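## Task

Fasten the seven-hole strip onto the yellow cube with a plastic bolt passed through the strip's second hole. Turn it until it is spanner-tight, and stop turning if it begins to slip or give. Only turn the bolt while a gripper, or a tool held in one, holds its head by the sides with nothing bearing down on top of it, and never by hitting or knocking parts. No bolt may be left screwed deeply into the other cube. Avoid repeatedly dropping the parts. Declare that you are done to finish.

## Robot and tools

Robot: two arms, left_arm and right_arm, each ending in a two-finger gripper. Bases in the scene frame: left_arm at (-0.035, +0.277, +0.022) m, right_arm at (+0.034, -0.370, +0.045) m, each turned only slightly about z (quat_wxyz +1.000,0,0,-0.006 and +1.000,0,0,-0.015). Scene frame: origin at table-top height halfway between the nominal bases, +z up, +x outward over the table, +y toward the left_arm side. Arm names do not match image left/right. Each gripper's fingers point along its own +z and close along its y; end_effector_position is the point between the pads, about 1 cm behind the tips.

Frames: fixed cameras (cam_high, cam_low) and the table use the scene frame. Each arm's reported hand pose, velocities, Hand target and wrist camera pose use that arm's base frame. Every offset you send is along the axes of that arm's current Hand target. Reported poses can be off by a few centimetres, more at long reach.

execute_actions(actions, cameras): actions is a list of actions; each action is a list of up to 15 rows, one per 1/30 s step; a shorter action repeats its last row until 15 steps. Each row is 14 numbers in [-1, 1]: left_arm dx, dy, dz, rx, ry, rz, opening, then right_arm the same seven, always both arms. The six pose numbers are an offset, not a pose: counted from the Hand target at the start of that action (not from the previous row), along its axes; 1.0 = 0.6 m or 180 degrees; rx, ry, rz form one rotation vector. A following action starts from the new Hand target, so repeating an offset moves further. Opening is absolute: +1 fully open (0.094 m), -1 closed. To leave an arm alone, send six zeros plus the opening it should keep (0 is itself a command, half open). cameras: list of names, ["all"], [] or null; by default images come only with an empty actions list, which also shows fields normally left out.

move(target, speed, blend, opening_speed, grip_force, blocking, cameras): target is one 14-number row as above, or a list of up to 15 rows; every row is an offset from the Hand targets at the move's start, not from the previous row. Grippers travel straight lines; speed is the top path speed in m/s, 0.002 to 2.9, default 0.25 (turns up to twice that in rad/s), one value or one per target. blend (m) rounds corners in a list; 0 stops at each. opening_speed: rate of the commanded opening per second on the -1..+1 scale, 0.2 or more. grip_force: per-pad limit in newtons, 10 to 50, one value or one per arm; it persists; low values close slowly. blocking=false returns after about 0.5 s while the move continues. A whole move lasts at most 10 s. Paths ignore obstacles and the other arm, and grippers lag, stray and can exceed speed, especially with a nearly straight arm; do not route close to an arm's own base (its elbow can whip round). The first row's openings are applied at the start; later rows' openings once everything rests there. The result adds a move: line: done (at rest within 10 mm and 2 degrees), off_target, moving, held or fault, plus limits=paced (sent pose clipped) or limits=held (steps withheld). An arm given all-zero offsets gets no new pose.

wait(seconds, cameras): 0 to 3600 s, sends nothing new; a running move continues and an ending move returns it early. stop(cameras): brakes the running move; braking needs room. zoom_image(camera, region): camera is cam_high, cam_low, cam_left_wrist or cam_right_wrist, from the newest images; region [x0, y0, x1, y1] in pixels, at most 504 by 504. finished_scene(scene): current scene's number; irreversible; this is how you declare done.

Results: end_effector_position (m) and end_effector_quat_wxyz per arm; Hand target, your last commanded pose after clipping (orientation is limited each step to 40 degrees from the measured one); grippers often rest short of it. A later execute_actions call, even all zeros, requests it again; otherwise send the remaining gap as an offset. Tool commands shows current gripper commands. grip_measured is the measured opening on the command scale; empty it reads up to 2.5 mm wide, and squeezing a hard part reads somewhat narrower than the part. Joint positions end with the opening in metres. Joint velocities may say within noise. Joint torques carry offsets and noise; numbers 1 to 3 wrap sign at ±28 N m. Joint ranges (rad): waist -2.618 to 3.054, shoulder 0 to 3.142, elbow 0 to 3.142 (straight 2.901), wrist pitch and yaw ±1.571, wrist roll ±2.094. MOTOR HOT appears at 75 °C; at 90 °C an OVER-TEMPERATURE FAULT folds that arm and it stays idle; at 100 °C it collapses. Holding loads, stretching out or pushing against something unreachable heats motors.

Gripping: pad force grows about 1 N per 0.001 below the first-touch reading, then near 20 N jumps to the force limit (about 50 to 64 N at full). Close slowly or cap grip_force on plastic parts. Open well above grip_measured to release.

Cameras are 896x504, pinhole with radial distortion, OpenCV conventions; results update wrist camera poses.

Avoid: dropping parts or letting anything leave the table, releasing moving parts, fast contacts (speed raises impact), targets far beyond a contact (harder press), hitting fixed or heavy things, any arm-to-arm contact including closing on the other gripper, and loading the wrist-camera cables, which count as the hand. A blocked arm keeps pushing until you command its target back past the gripper. Loose objects may occasionally be nudged by outside pushes.

Each tool is called after ">>>" in YAML: its name, and indented under it one key for each argument.

## Session

>>> execute_actions:
  actions: []

Scene clock: 0.00 s.
left_arm: end_effector_position=(+0.4069, -0.0073, +0.1267) grip_measured=+1.000 end_effector_quat_wxyz=(+0.634, -0.006, +0.773, -0.002) | right_arm: end_effector_position=(+0.4074, -0.0128, +0.0975) grip_measured=+1.000 end_effector_quat_wxyz=(+0.579, +0.050, +0.814, -0.015)
Joint positions: left_arm=[-0.04 1.559 0.357 1.005 -0.044 -0.02 0.094] | right_arm=[0.004 1.575 0.402 0.837 0.085 0.065 0.094]
Joint velocities: within noise
Joint torques (N m): no reading
Heat: left arm: 30 °C; right arm: 31 °C.
Hand target: left_arm +0.4090, -0.0074, +0.1336; +0.642, -0.006, +0.767, -0.003 | right_arm +0.4092, -0.0129, +0.1018; +0.583, +0.050, +0.811, -0.015
Tool commands: left_gripper/opening=+1.0 right_gripper/opening=+1.0

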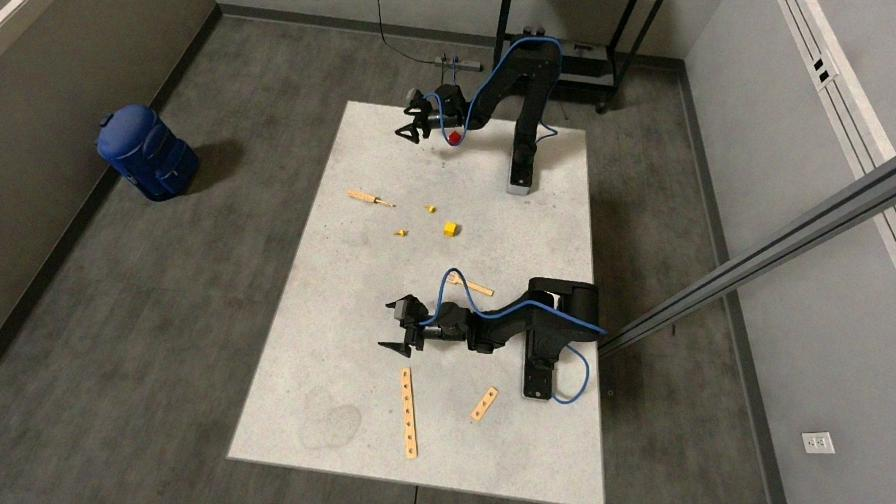

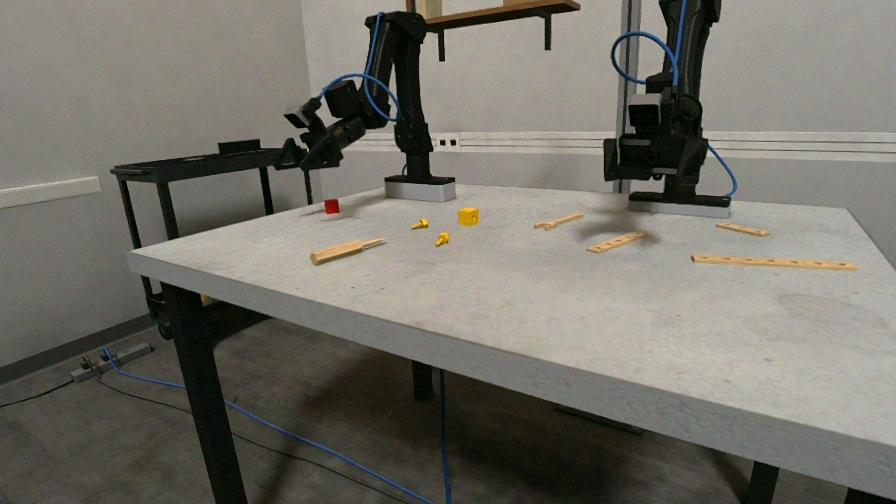

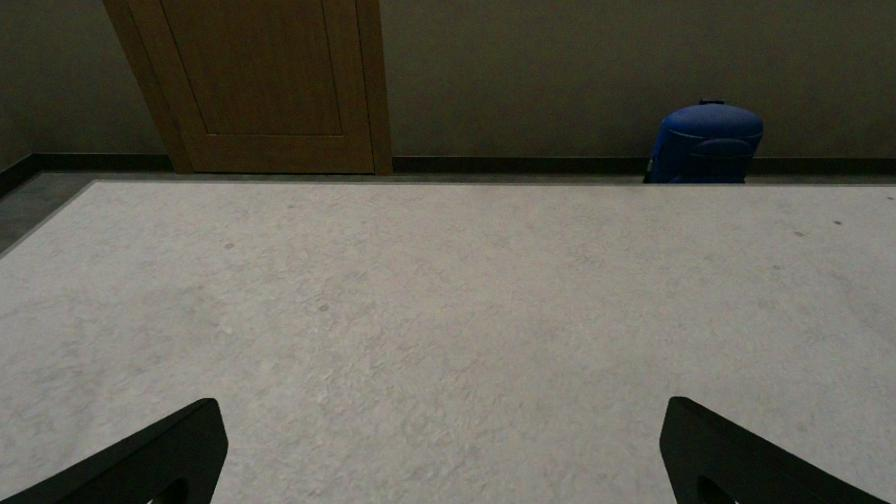

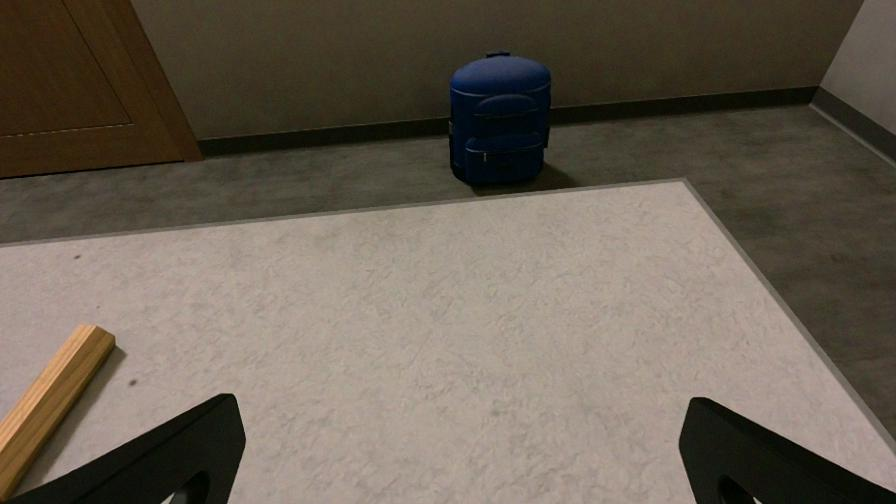

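>>> zoom_image:
  camera: "cam_high"
  region: [340, 170, 520, 310]

>>> zoom_image:
  camera: "cam_high"
  region: [360, 350, 540, 480]

>>> zoom_image:
  camera: "cam_low"
  region: [300, 180, 600, 280]

>>> zoom_image:
  camera: "cam_low"
  region: [570, 190, 880, 290]

Scaled by 2.800.

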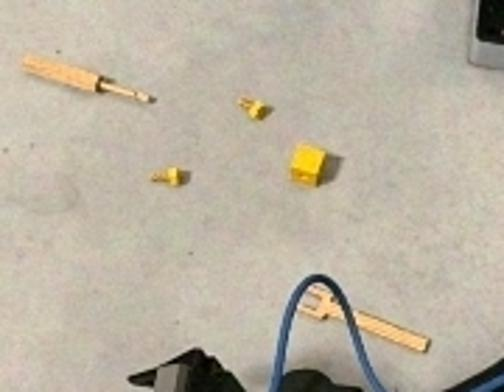

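Scaled by 2.800.

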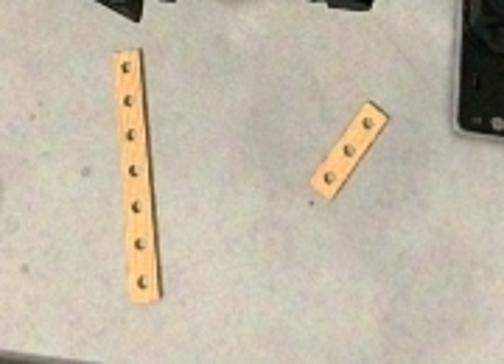

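Scaled by 1.680.

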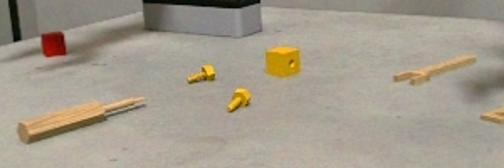

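Scaled by 1.626.

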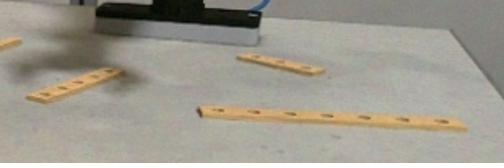

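>>> move:
  target: [-0.066,0.304,-0.056,0,0.444,0,1,-0.0153,0.477,-0.18,-0.0102,0.3965,-0.034,1]
  cameras: ["all"]

Scene clock: 37.73 s.
left_arm: end_effector_position=(+0.3802, +0.1727, +0.1724) grip_measured=+1.000 end_effector_quat_wxyz=(+0.045, -0.005, +0.999, +0.012) | right_arm: end_effector_position=(+0.3355, +0.2763, +0.1542) grip_measured=+1.000 end_effector_quat_wxyz=(+0.029, -0.003, +0.999, +0.019)
Joint positions: left_arm=[0.43 2.105 2.171 -1.545 0.015 0.419 0.094] | right_arm=[0.69 2.204 2.257 -1.556 0.008 0.683 0.094]
Joint torques (N m): left_arm=[0.31 -11.59 9.18 0.38 0.02 0.04] | right_arm=[-0.08 -8.77 10.29 0.1 -0.07 0.04]
Heat: left arm: 35 °C; right arm: 33 °C.
Hand target: left_arm +0.3818, +0.1753, +0.1765; -0.001, -0.003, +1.000, -0.006 | right_arm +0.3380, +0.2800, +0.1547; +0.001, +0.000, +1.000, +0.000
Off the commanded pose: left_arm 0.005 m, 6 deg | right_arm 0.005 m, 4 deg.
joint sent to its limit (left arm) — joint 4 (wrist pitch), lower limit. The joint targets are off in orientation, not in position.
joint sent to its limit (right arm) — joint 4 (wrist pitch), lower limit. The joint targets are off in orientation, not in position.
move: off_target (left_arm, right_arm)
cam_left_wrist: T_world_to_cam=[[0.00735, -0.99948, -0.0315, 0.17466], [-0.94111, -0.01757, 0.33765, 0.33922], [-0.33803, 0.02717, -0.94074, 0.37507]] pos_world=[0.44474, 0.17034, 0.2438]
cam_right_wrist: T_world_to_cam=[[0.00927, -0.99766, -0.06769, 0.28544], [-0.93713, -0.03228, 0.34749, 0.30818], [-0.34886, 0.06022, -0.93524, 0.32943]] pos_world=[0.40109, 0.27489, 0.22033]

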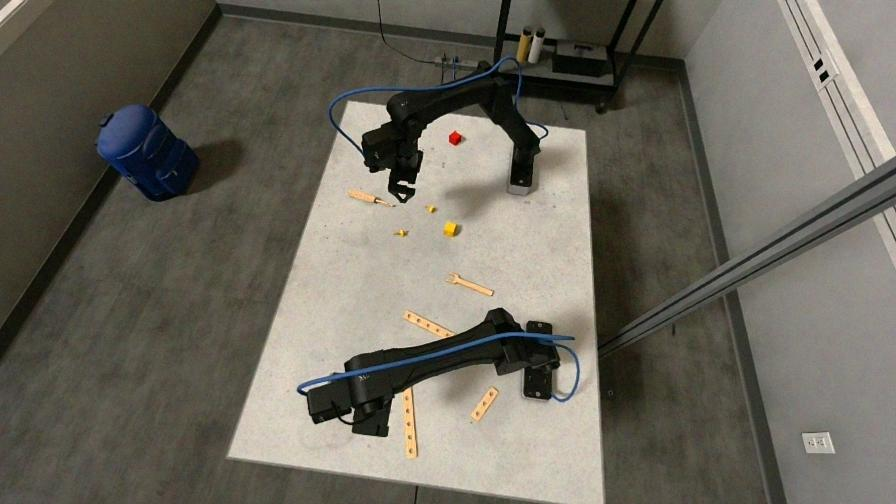

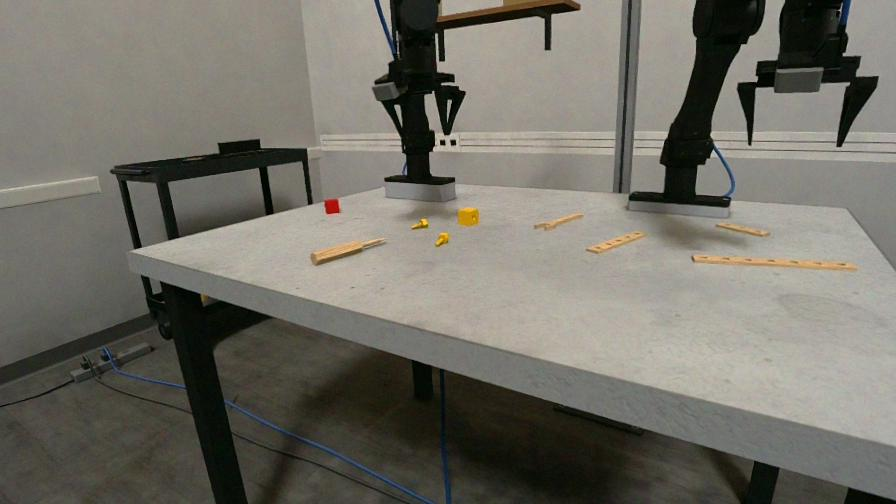

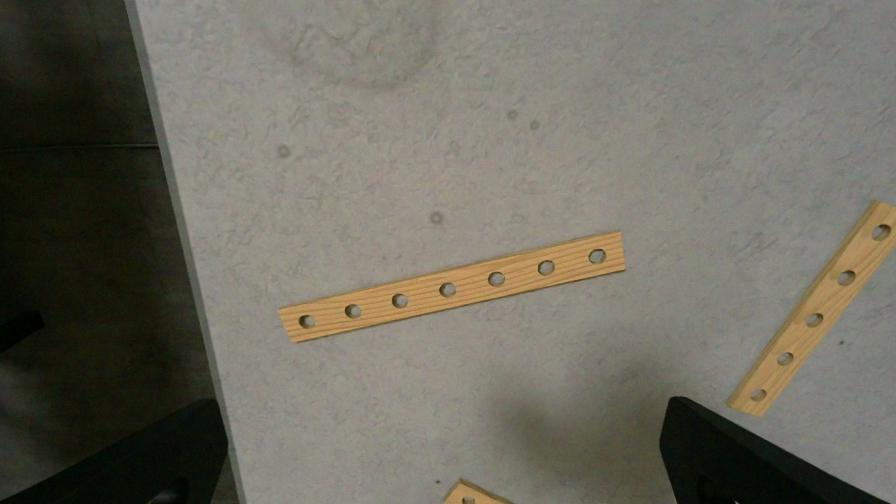

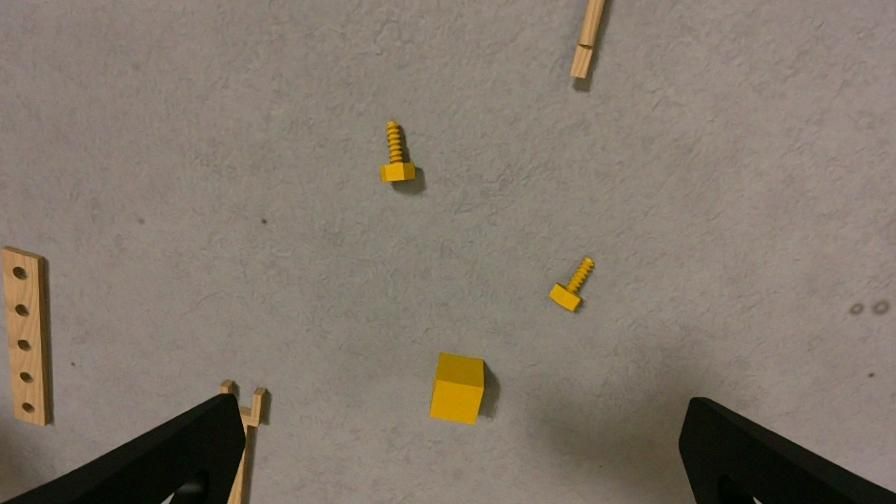

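>>> zoom_image:
  camera: "cam_right_wrist"
  region: [360, 100, 620, 440]

>>> zoom_image:
  camera: "cam_low"
  region: [400, 190, 500, 255]

>>> zoom_image:
  camera: "cam_high"
  region: [385, 190, 485, 250]

Scaled by 1.482.

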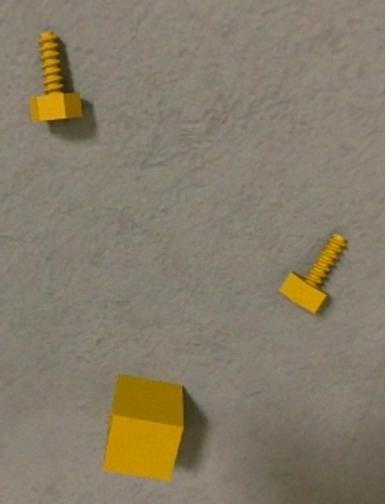

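Scaled by 5.040.

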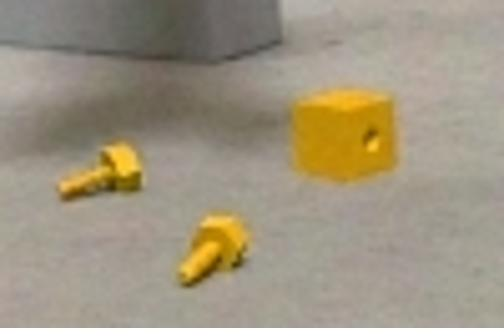

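Scaled by 5.040.

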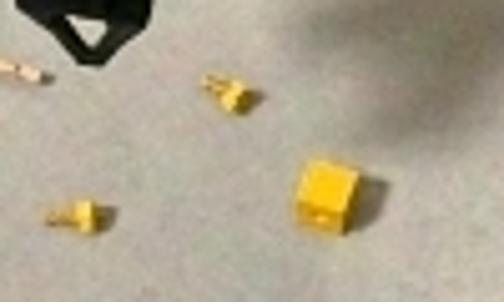

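>>> move:
  target: [0,0,0,0,0,0,1,0.207,0.008,0.075,0,0,-0.5,1]
  cameras: ["cam_right_wrist","cam_high"]

Scene clock: 89.97 s.
left_arm: end_effector_position=(+0.3801, +0.1727, +0.1724) grip_measured=+1.000 end_effector_quat_wxyz=(+0.044, -0.005, +0.999, +0.012) | right_arm: end_effector_position=(+0.2150, +0.2845, +0.1021) grip_measured=+1.000 end_effector_quat_wxyz=(+0.014, +0.704, -0.710, +0.003)
Joint positions: left_arm=[0.43 2.105 2.171 -1.546 0.014 0.419 0.094] | right_arm=[0.922 1.928 1.634 -1.306 0.003 -0.641 0.094]
Joint torques (N m): left_arm=[0.29 -11.62 9.11 0.37 -0.03 0.05] | right_arm=[0.09 -10.99 6.32 0.1 -0.03 -0.06]
Heat: left arm: 33 °C; right arm: 33 °C.
Hand target: left_arm +0.3818, +0.1753, +0.1765; -0.001, -0.003, +1.000, -0.006 | right_arm +0.2139, +0.2847, +0.1096; +0.000, +0.707, -0.707, +0.000
Off the commanded pose: left_arm 0.005 m, 6 deg | right_arm 0.008 m, 2 deg.
joint sent to its limit (left arm) — joint 4 (wrist pitch), lower limit. The joint targets are off in orientation, not in position.
move: done
cam_right_wrist: T_world_to_cam=[[0.99889, -0.00826, -0.04636, -0.20523], [0.0122, -0.90549, 0.42419, 0.25009], [-0.04548, -0.42429, -0.90439, 0.30761]] pos_world=[0.21594, 0.35527, 0.1626]
Images, in order (width x height): cam_high 896x504, cam_right_wrist 896x504.

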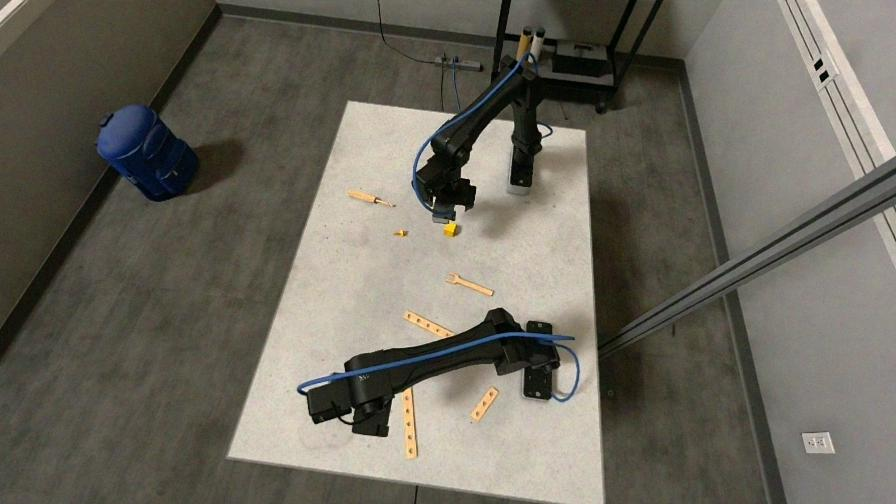

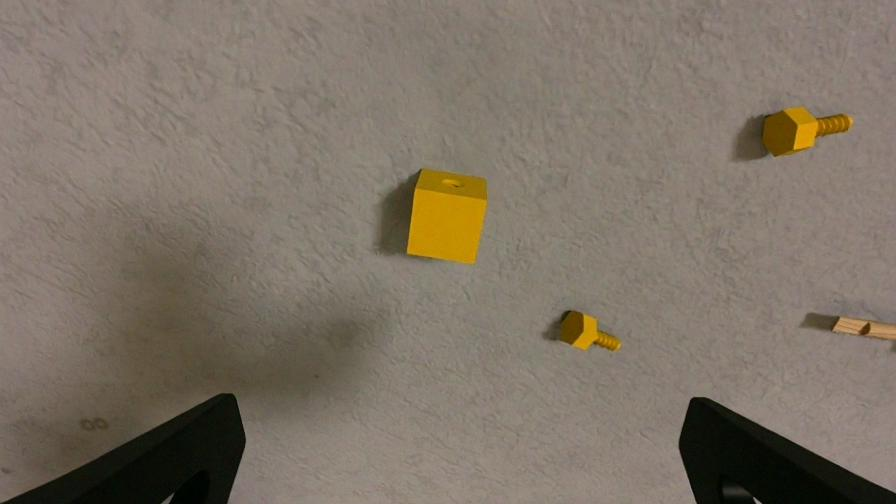

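>>> zoom_image:
  camera: "cam_right_wrist"
  region: [380, 150, 520, 280]

>>> zoom_image:
  camera: "cam_right_wrist"
  region: [540, 80, 880, 370]

Scaled by 3.600.

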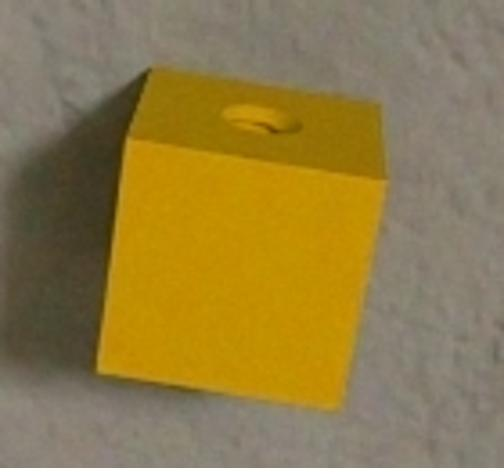

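Scaled by 1.482.

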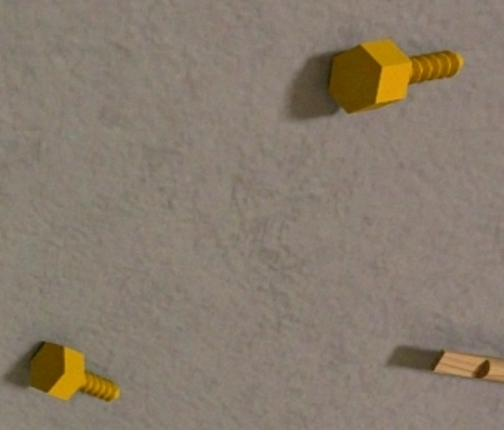

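>>> move:
  target: [0,0,0,0,0,0,1,0.002,0.0115,0.149,0,0,0.05,1]
  cameras: ["cam_right_wrist","cam_low"]

Scene clock: 104.47 s.
left_arm: end_effector_position=(+0.3801, +0.1727, +0.1724) grip_measured=+1.000 end_effector_quat_wxyz=(+0.044, -0.005, +0.999, +0.012) | right_arm: end_effector_position=(+0.2093, +0.2831, +0.0251) grip_measured=+1.000 end_effector_quat_wxyz=(+0.003, -0.650, +0.760, -0.001)
Joint positions: left_arm=[0.43 2.105 2.171 -1.546 0.014 0.419 0.094] | right_arm=[0.933 1.939 1.336 -0.963 0.003 -0.483 0.094]
Joint torques (N m): left_arm=[0.18 -11.56 9.18 0.39 0.02 0.05] | right_arm=[0.31 -7.49 6.45 0.17 -0.02 0.03]
Heat: left arm: 33 °C; right arm: 32 °C.
Hand target: left_arm +0.3818, +0.1753, +0.1765; -0.001, -0.003, +1.000, -0.006 | right_arm +0.2071, +0.2835, +0.0201; +0.000, -0.650, +0.760, +0.000
Off the commanded pose: left_arm 0.005 m, 6 deg | right_arm 0.005 m, 0 deg.
joint sent to its limit (left arm) — joint 4 (wrist pitch), lower limit. The joint targets are off in orientation, not in position.
move: done
cam_right_wrist: T_world_to_cam=[[0.98764, -0.15454, -0.02596, -0.15991], [-0.1316, -0.90786, 0.39809, 0.31294], [-0.08509, -0.38975, -0.91698, 0.23597]] pos_world=[0.2192, 0.35136, 0.08766]
Images, in order (width x height): cam_low 896x504, cam_right_wrist 896x504.

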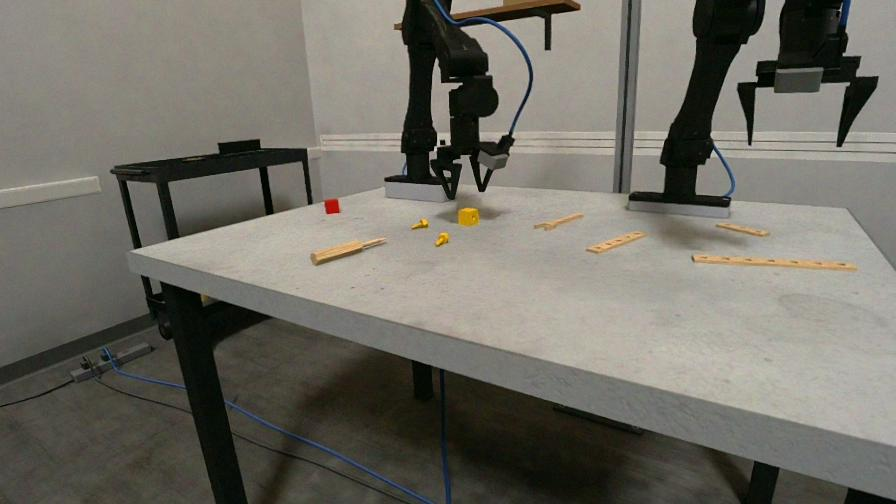

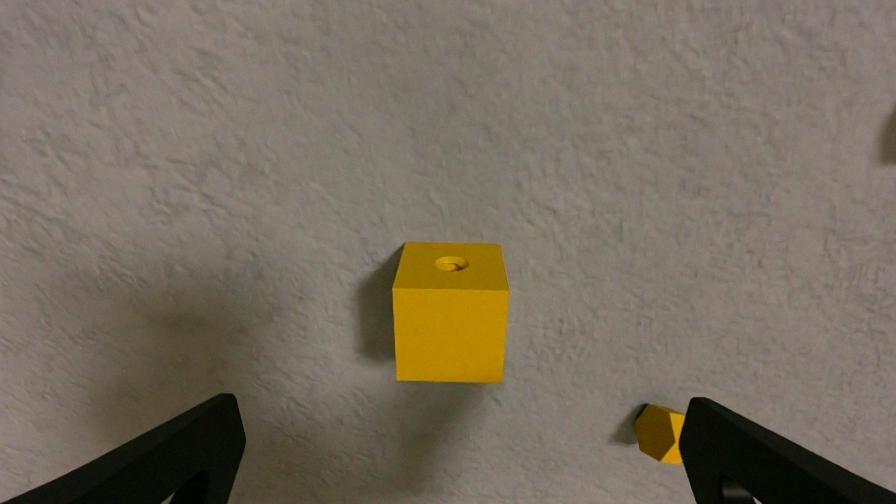

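>>> move:
  target:
    - [0,0,0,0,0,0,1,0,0.003,0,0,0,0,0.27]
    - [0,0,0,0,0,0,1,0,0.003,0.0785,0,0,0,0.27]
  speed: 0.12
  cameras: ["cam_right_wrist","cam_low"]

Scene clock: 110.33 s.
left_arm: end_effector_position=(+0.3801, +0.1727, +0.1724) grip_measured=+1.000 end_effector_quat_wxyz=(+0.044, -0.005, +0.999, +0.012) | right_arm: end_effector_position=(+0.2081, +0.2836, -0.0215) grip_measured=+0.272 end_effector_quat_wxyz=(+0.004, -0.650, +0.760, +0.000)
Joint positions: left_arm=[0.43 2.105 2.171 -1.546 0.014 0.419 0.094] | right_arm=[0.936 2.013 1.24 -0.79 0.003 -0.478 0.06]
Joint torques (N m): left_arm=[0.29 -11.56 9.17 0.36 0 0.05] | right_arm=[0.38 -7.45 6.08 0.17 -0.03 0.04]
Heat: left arm: 33 °C; right arm: 32 °C.
Hand target: left_arm +0.3818, +0.1753, +0.1765; -0.001, -0.003, +1.000, -0.006 | right_arm +0.2053, +0.2838, -0.0269; +0.000, -0.650, +0.760, +0.000
Off the commanded pose: left_arm 0.005 m, 6 deg | right_arm 0.006 m, 0 deg.
joint sent to its limit (left arm) — joint 4 (wrist pitch), lower limit. The joint targets are off in orientation, not in position.
move: done
cam_right_wrist: T_world_to_cam=[[0.98749, -0.15563, -0.0254, -0.15948], [-0.1329, -0.90808, 0.39715, 0.33209], [-0.08487, -0.38881, -0.9174, 0.19293]] pos_world=[0.218, 0.35176, 0.04106]
Images, in order (width x height): cam_low 896x504, cam_right_wrist 896x504.

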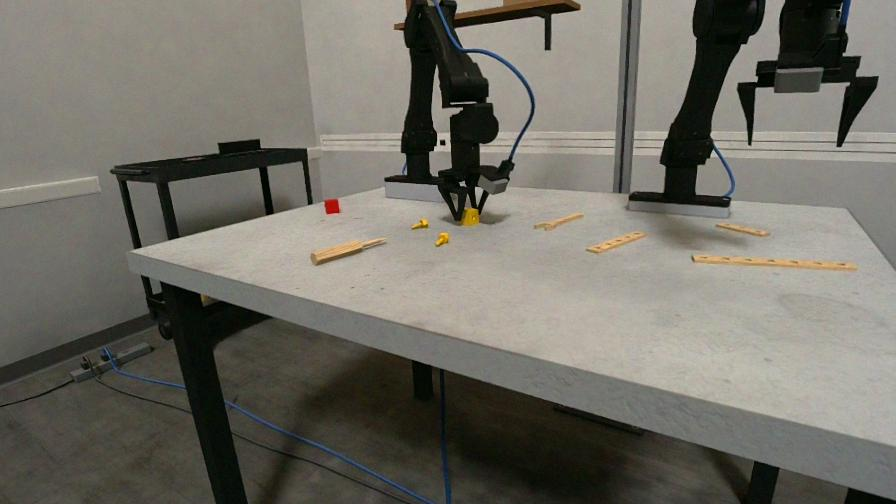

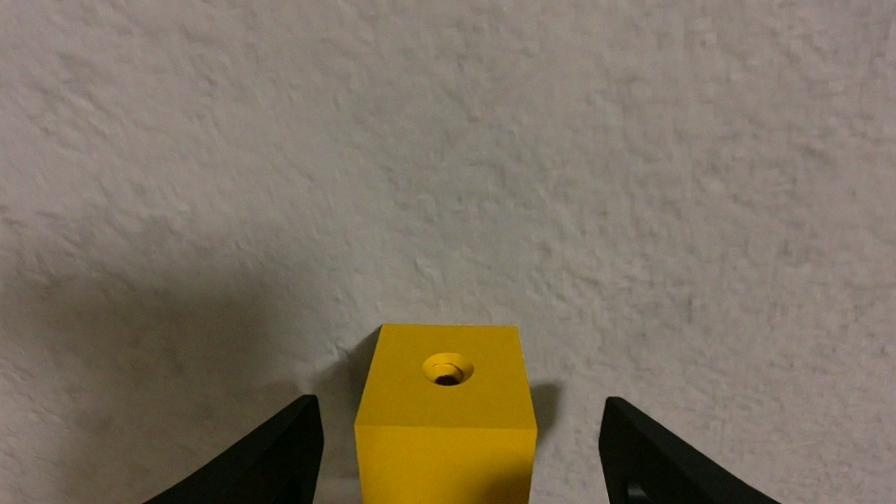

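>>> move:
  target: [0,0,0,0,0,0,1,0,0,0,0,0,0,-0.5]
  opening_speed: 0.5
  grip_force: 35
  cameras: ["cam_right_wrist"]

Scene clock: 113.63 s.
left_arm: end_effector_position=(+0.3801, +0.1727, +0.1724) grip_measured=+1.000 end_effector_quat_wxyz=(+0.044, -0.005, +0.999, +0.012) | right_arm: end_effector_position=(+0.2082, +0.2838, -0.0215) grip_measured=-0.359 end_effector_quat_wxyz=(+0.004, -0.650, +0.760, +0.000)
Joint positions: left_arm=[0.43 2.105 2.171 -1.546 0.014 0.419 0.094] | right_arm=[0.936 2.013 1.24 -0.79 0.003 -0.478 0.03]
Joint torques (N m): left_arm=[0.25 -11.56 9.11 0.37 0 0.05] | right_arm=[0.39 -7.43 6.09 0.17 -0.02 0.03]
Heat: left arm: 33 °C; right arm: 32 °C.
Hand target: left_arm +0.3818, +0.1753, +0.1765; -0.001, -0.003, +1.000, -0.006 | right_arm +0.2053, +0.2838, -0.0269; +0.000, -0.650, +0.760, +0.000
Off the commanded pose: left_arm 0.005 m, 6 deg | right_arm 0.006 m, 0 deg.
joint sent to its limit (left arm) — joint 4 (wrist pitch), lower limit. The joint targets are off in orientation, not in position.
grip_force (N): 35, 35
move: done
cam_right_wrist: T_world_to_cam=[[0.9875, -0.15563, -0.02506, -0.15956], [-0.13309, -0.90832, 0.39653, 0.3324], [-0.08448, -0.38824, -0.91768, 0.19284]] pos_world=[0.2181, 0.35196, 0.04115]

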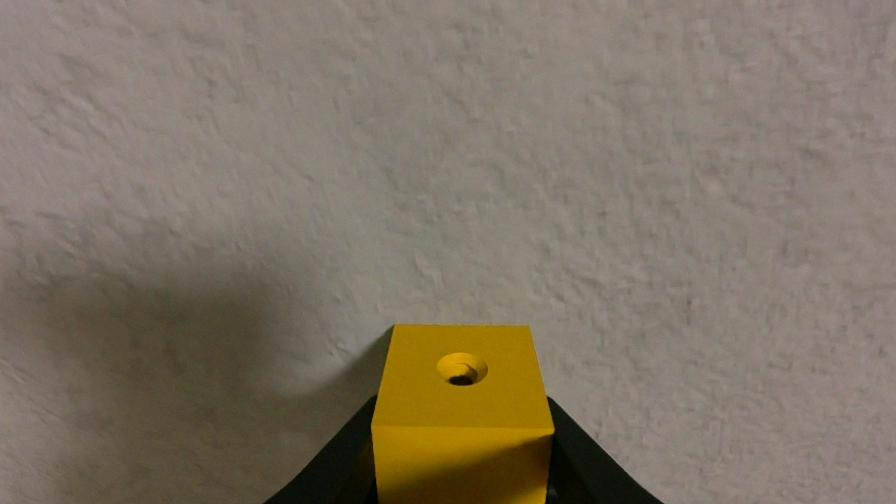

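>>> move:
  target:
    - [0,0,0,0,0,0,1,0,0,-0.1,0,0,0,-0.5]
    - [0,0,0,0,0,0,1,0,0,-0.15,0,-0.361,0,-0.5]
  speed: 0.15
  blend: 0.02
  cameras: ["all"]

Scene clock: 123.07 s.
left_arm: end_effector_position=(+0.3801, +0.1727, +0.1724) grip_measured=+1.000 end_effector_quat_wxyz=(+0.044, -0.005, +0.999, +0.012) | right_arm: end_effector_position=(+0.2099, +0.2856, +0.0673) grip_measured=-0.359 end_effector_quat_wxyz=(+0.416, -0.549, +0.640, +0.340)
Joint positions: left_arm=[0.43 2.105 2.171 -1.546 0.014 0.419 0.094] | right_arm=[0.598 1.523 0.37 0.565 -0.705 -0.431 0.03]
Joint torques (N m): left_arm=[0.29 -11.56 9.2 0.38 0 0.05] | right_arm=[-0.47 -3.18 5.41 1.29 -0.44 0.01]
Heat: left arm: 33 °C; right arm: 32 °C.
Hand target: left_arm +0.3818, +0.1753, +0.1765; -0.001, -0.003, +1.000, -0.006 | right_arm +0.2052, +0.2838, +0.0631; +0.409, -0.548, +0.641, +0.349
Off the commanded pose: left_arm 0.005 m, 6 deg | right_arm 0.007 m, 1 deg.
joint sent to its limit (left arm) — joint 4 (wrist pitch), lower limit. The joint targets are off in orientation, not in position.
grip_force (N): 35, 35
move: done
cam_left_wrist: T_world_to_cam=[[0.00737, -0.99947, -0.03173, 0.17471], [-0.94094, -0.01767, 0.33812, 0.33896], [-0.33851, 0.02736, -0.94057, 0.37517]] pos_world=[0.44464, 0.17034, 0.24381]
cam_right_wrist: T_world_to_cam=[[0.99042, -0.13791, 0.00741, -0.16663], [-0.09884, -0.74526, -0.65941, 0.31635], [0.09646, 0.65236, -0.75175, -0.07121]] pos_world=[0.20317, 0.25923, 0.1563]

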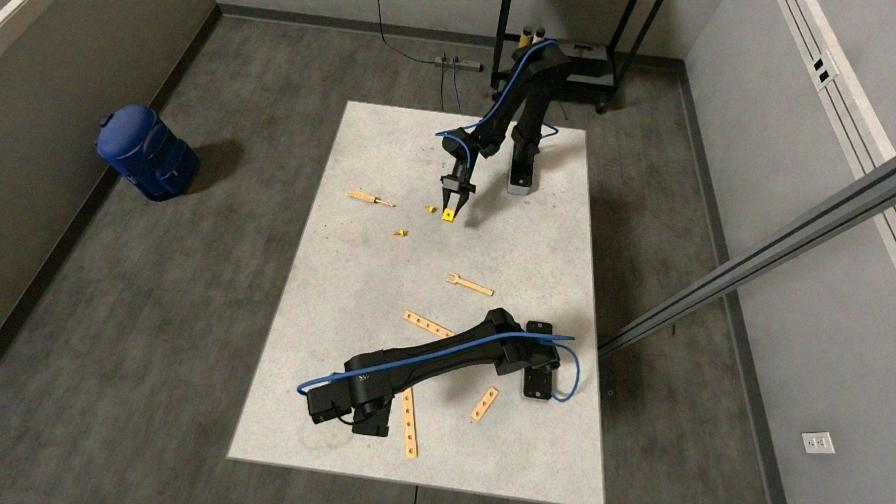

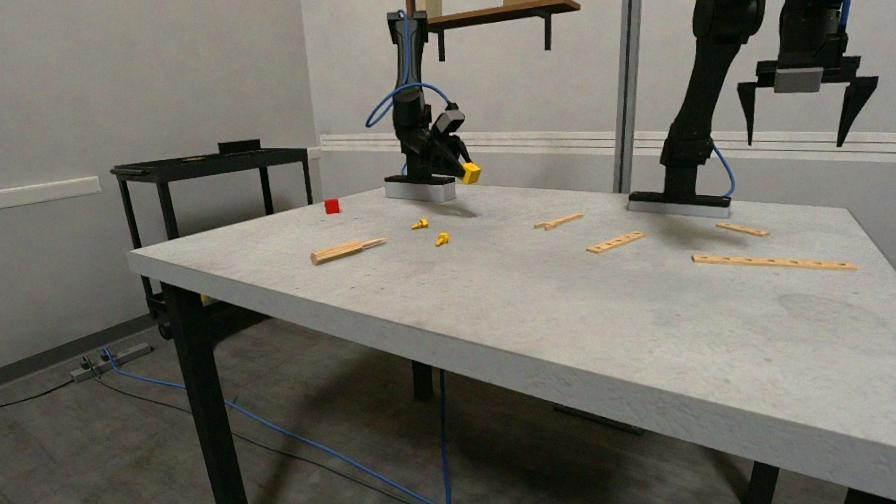

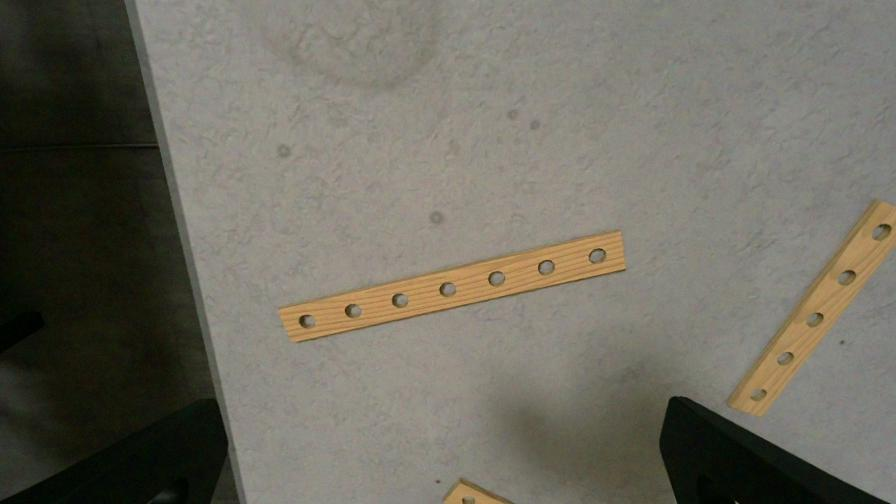

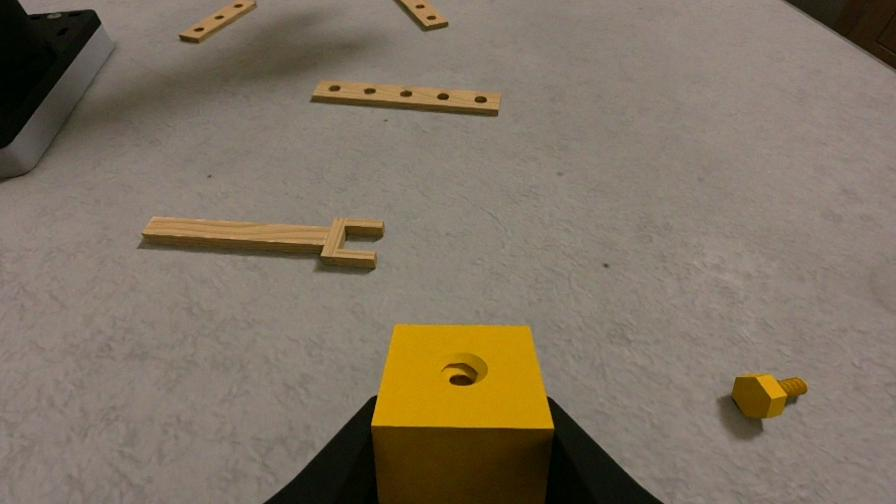

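>>> move:
  target: [0,0,0,0,0,0,1,0.1254,0,0.0585,0,-0.0278,0,-0.5]
  speed: 0.12
  cameras: ["cam_low","cam_right_wrist","cam_high"]

>>> zoom_image:
  camera: "cam_low"
  region: [370, 120, 550, 270]

Scene clock: 133.27 s.
left_arm: end_effector_position=(+0.3801, +0.1727, +0.1724) grip_measured=+1.000 end_effector_quat_wxyz=(+0.044, -0.005, +0.999, +0.012) | right_arm: end_effector_position=(+0.2063, +0.2858, -0.0166) grip_measured=-0.359 end_effector_quat_wxyz=(+0.439, -0.535, +0.618, +0.372)
Joint positions: left_arm=[0.43 2.105 2.171 -1.546 0.014 0.419 0.094] | right_arm=[0.575 2.223 0.306 1.423 -0.778 -0.371 0.03]
Joint torques (N m): left_arm=[0.25 -11.54 9.14 0.37 -0.01 0.07] | right_arm=[-0.35 -4.68 1.25 1.35 -0.2 0.01]
Heat: left arm: 33 °C; right arm: 31 °C.
Hand target: left_arm +0.3818, +0.1753, +0.1765; -0.001, -0.003, +1.000, -0.006 | right_arm +0.2053, +0.2837, -0.0200; +0.436, -0.532, +0.623, +0.372
Off the commanded pose: left_arm 0.005 m, 6 deg | right_arm 0.004 m, 1 deg.
joint sent to its limit (left arm) — joint 4 (wrist pitch), lower limit. The joint targets are off in orientation, not in position.
grip_force (N): 35, 35
move: done
cam_right_wrist: T_world_to_cam=[[0.99261, -0.12135, -0.00148, -0.1677], [-0.08449, -0.68222, -0.72625, 0.23876], [0.08712, 0.721, -0.68743, -0.15058]] pos_world=[0.19976, 0.25111, 0.06963]
Images, in order (width x height): cam_high 896x504, cam_low 896x504, cam_right_wrist 896x504.

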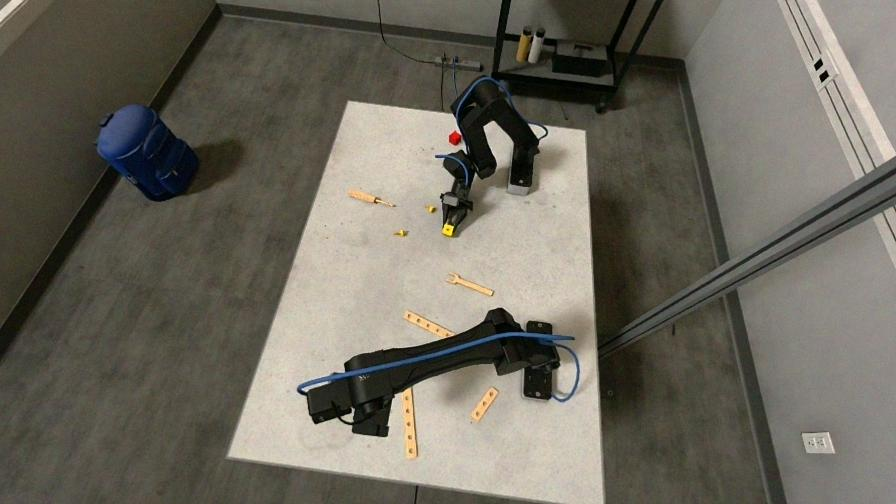

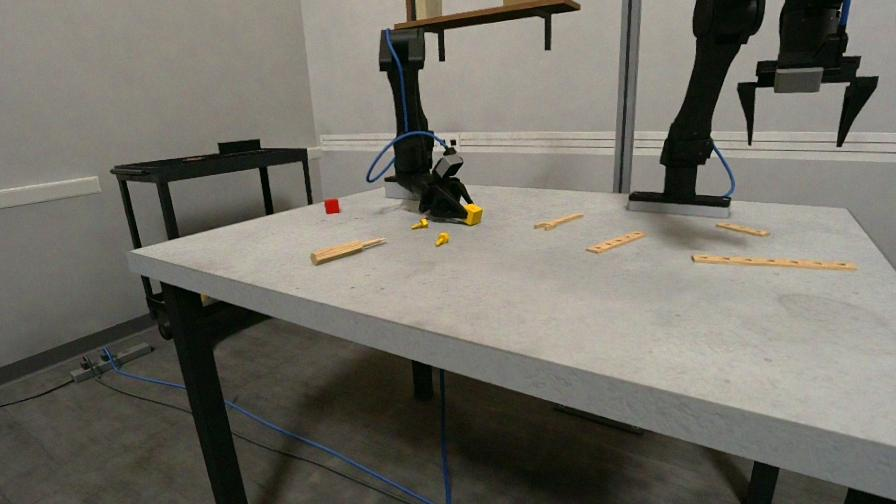

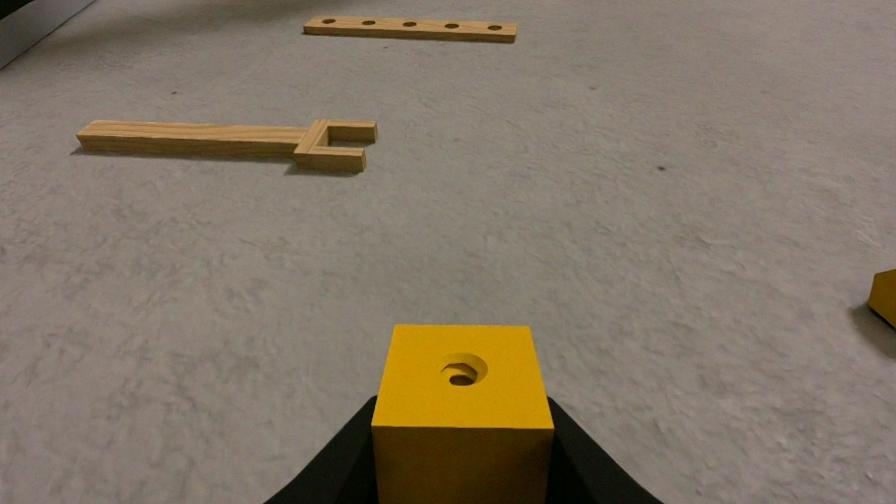

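Scaled by 2.800.

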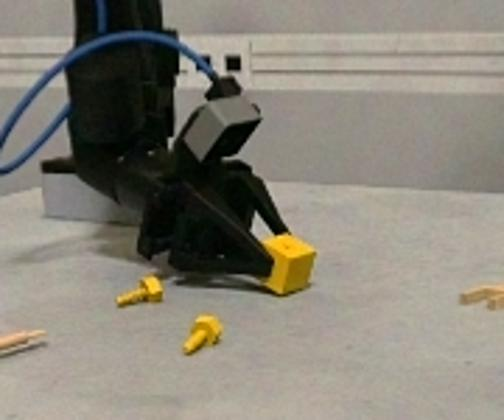

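>>> move:
  target: [0,0,0,0,0,0,1,0.0094,0,0.0034,0,0,0,-0.5]
  speed: 0.05
  cameras: ["cam_low"]

>>> zoom_image:
  camera: "cam_low"
  region: [410, 170, 510, 240]

Scene clock: 137.53 s.
left_arm: end_effector_position=(+0.3801, +0.1727, +0.1724) grip_measured=+1.000 end_effector_quat_wxyz=(+0.044, -0.005, +0.999, +0.012) | right_arm: end_effector_position=(+0.2057, +0.2854, -0.0199) grip_measured=-0.359 end_effector_quat_wxyz=(+0.443, -0.535, +0.616, +0.372)
Joint positions: left_arm=[0.43 2.105 2.171 -1.546 0.014 0.419 0.094] | right_arm=[0.575 2.262 0.306 1.474 -0.778 -0.37 0.03]
Joint torques (N m): left_arm=[0.21 -11.52 9.18 0.4 0 0.03] | right_arm=[-0.35 -4.44 1.7 1.21 -0.19 0]
Heat: left arm: 33 °C; right arm: 32 °C.
Hand target: left_arm +0.3818, +0.1753, +0.1765; -0.001, -0.003, +1.000, -0.006 | right_arm +0.2054, +0.2837, -0.0260; +0.436, -0.532, +0.623, +0.372
Off the commanded pose: left_arm 0.005 m, 6 deg | right_arm 0.006 m, 1 deg.
joint sent to its limit (left arm) — joint 4 (wrist pitch), lower limit. The joint targets are off in orientation, not in position.
grip_force (N): 35, 35
move: done

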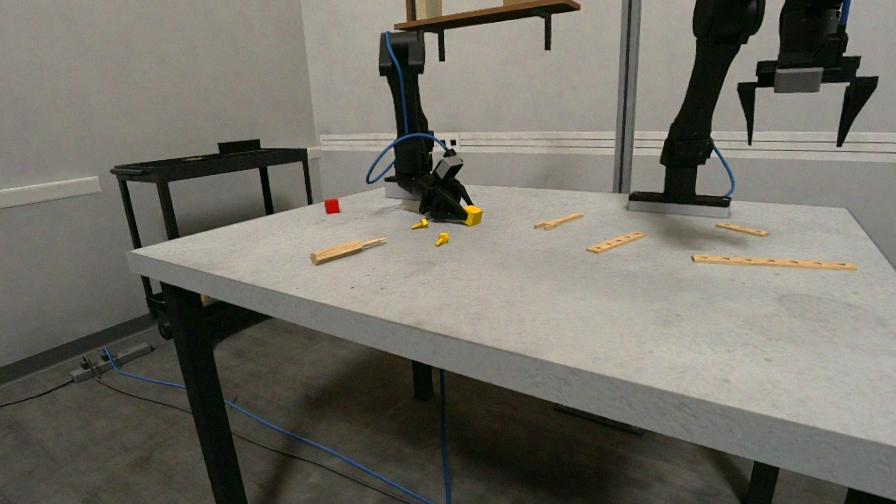

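Scaled by 5.040.

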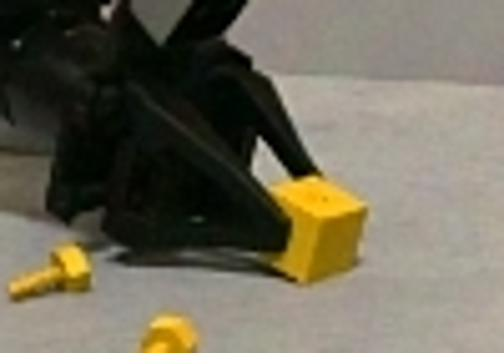

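>>> move:
  target: [0,0,0,0,0,0,1,0.0063,0,0.0023,0,0,0,-0.4]
  speed: 0.05
  grip_force: 10
  cameras: ["cam_low","cam_right_wrist"]

>>> zoom_image:
  camera: "cam_low"
  region: [410, 170, 510, 240]

Scene clock: 140.53 s.
left_arm: end_effector_position=(+0.3801, +0.1727, +0.1724) grip_measured=+1.000 end_effector_quat_wxyz=(+0.044, -0.005, +0.999, +0.012) | right_arm: end_effector_position=(+0.2063, +0.2870, -0.0206) grip_measured=-0.352 end_effector_quat_wxyz=(+0.445, -0.536, +0.612, +0.375)
Joint positions: left_arm=[0.43 2.105 2.171 -1.546 0.014 0.419 0.094] | right_arm=[0.575 2.278 0.316 1.487 -0.787 -0.369 0.03]
Joint torques (N m): left_arm=[0.2 -11.62 9.14 0.38 -0.02 0.06] | right_arm=[-0.32 -3.62 1.26 1.29 -0.1 -0.01]
Heat: left arm: 33 °C; right arm: 32 °C.
Hand target: left_arm +0.3818, +0.1753, +0.1765; -0.001, -0.003, +1.000, -0.006 | right_arm +0.2053, +0.2837, -0.0300; +0.436, -0.532, +0.623, +0.372
Off the commanded pose: left_arm 0.005 m, 6 deg | right_arm 0.010 m, 2 deg.
joint sent to its limit (left arm) — joint 4 (wrist pitch), lower limit. The joint targets are off in orientation, not in position.
grip_force (N): 10, 10
move: done
cam_right_wrist: T_world_to_cam=[[0.99341, -0.11432, 0.00778, -0.16956], [-0.07165, -0.67279, -0.73635, 0.23107], [0.08942, 0.73094, -0.67655, -0.15742]] pos_world=[0.19907, 0.25115, 0.06497]

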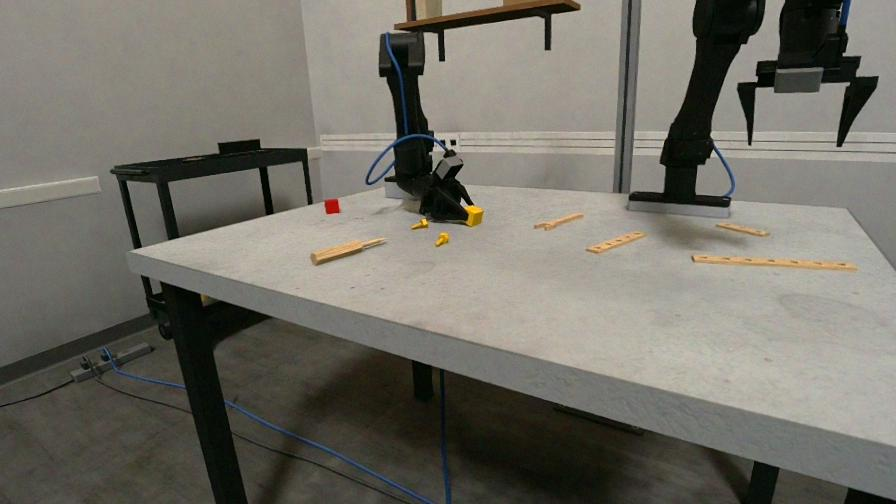

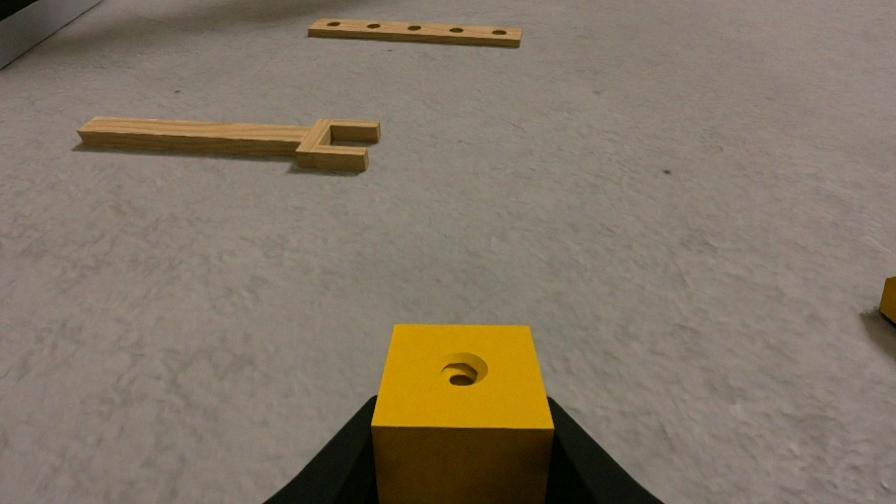

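Scaled by 5.040.

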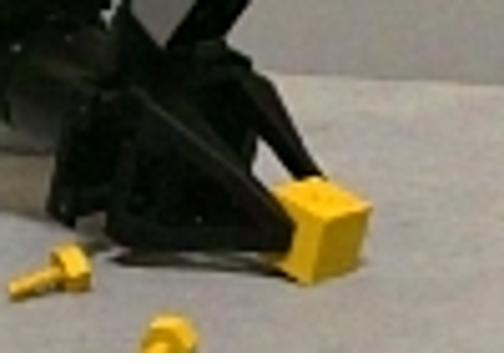

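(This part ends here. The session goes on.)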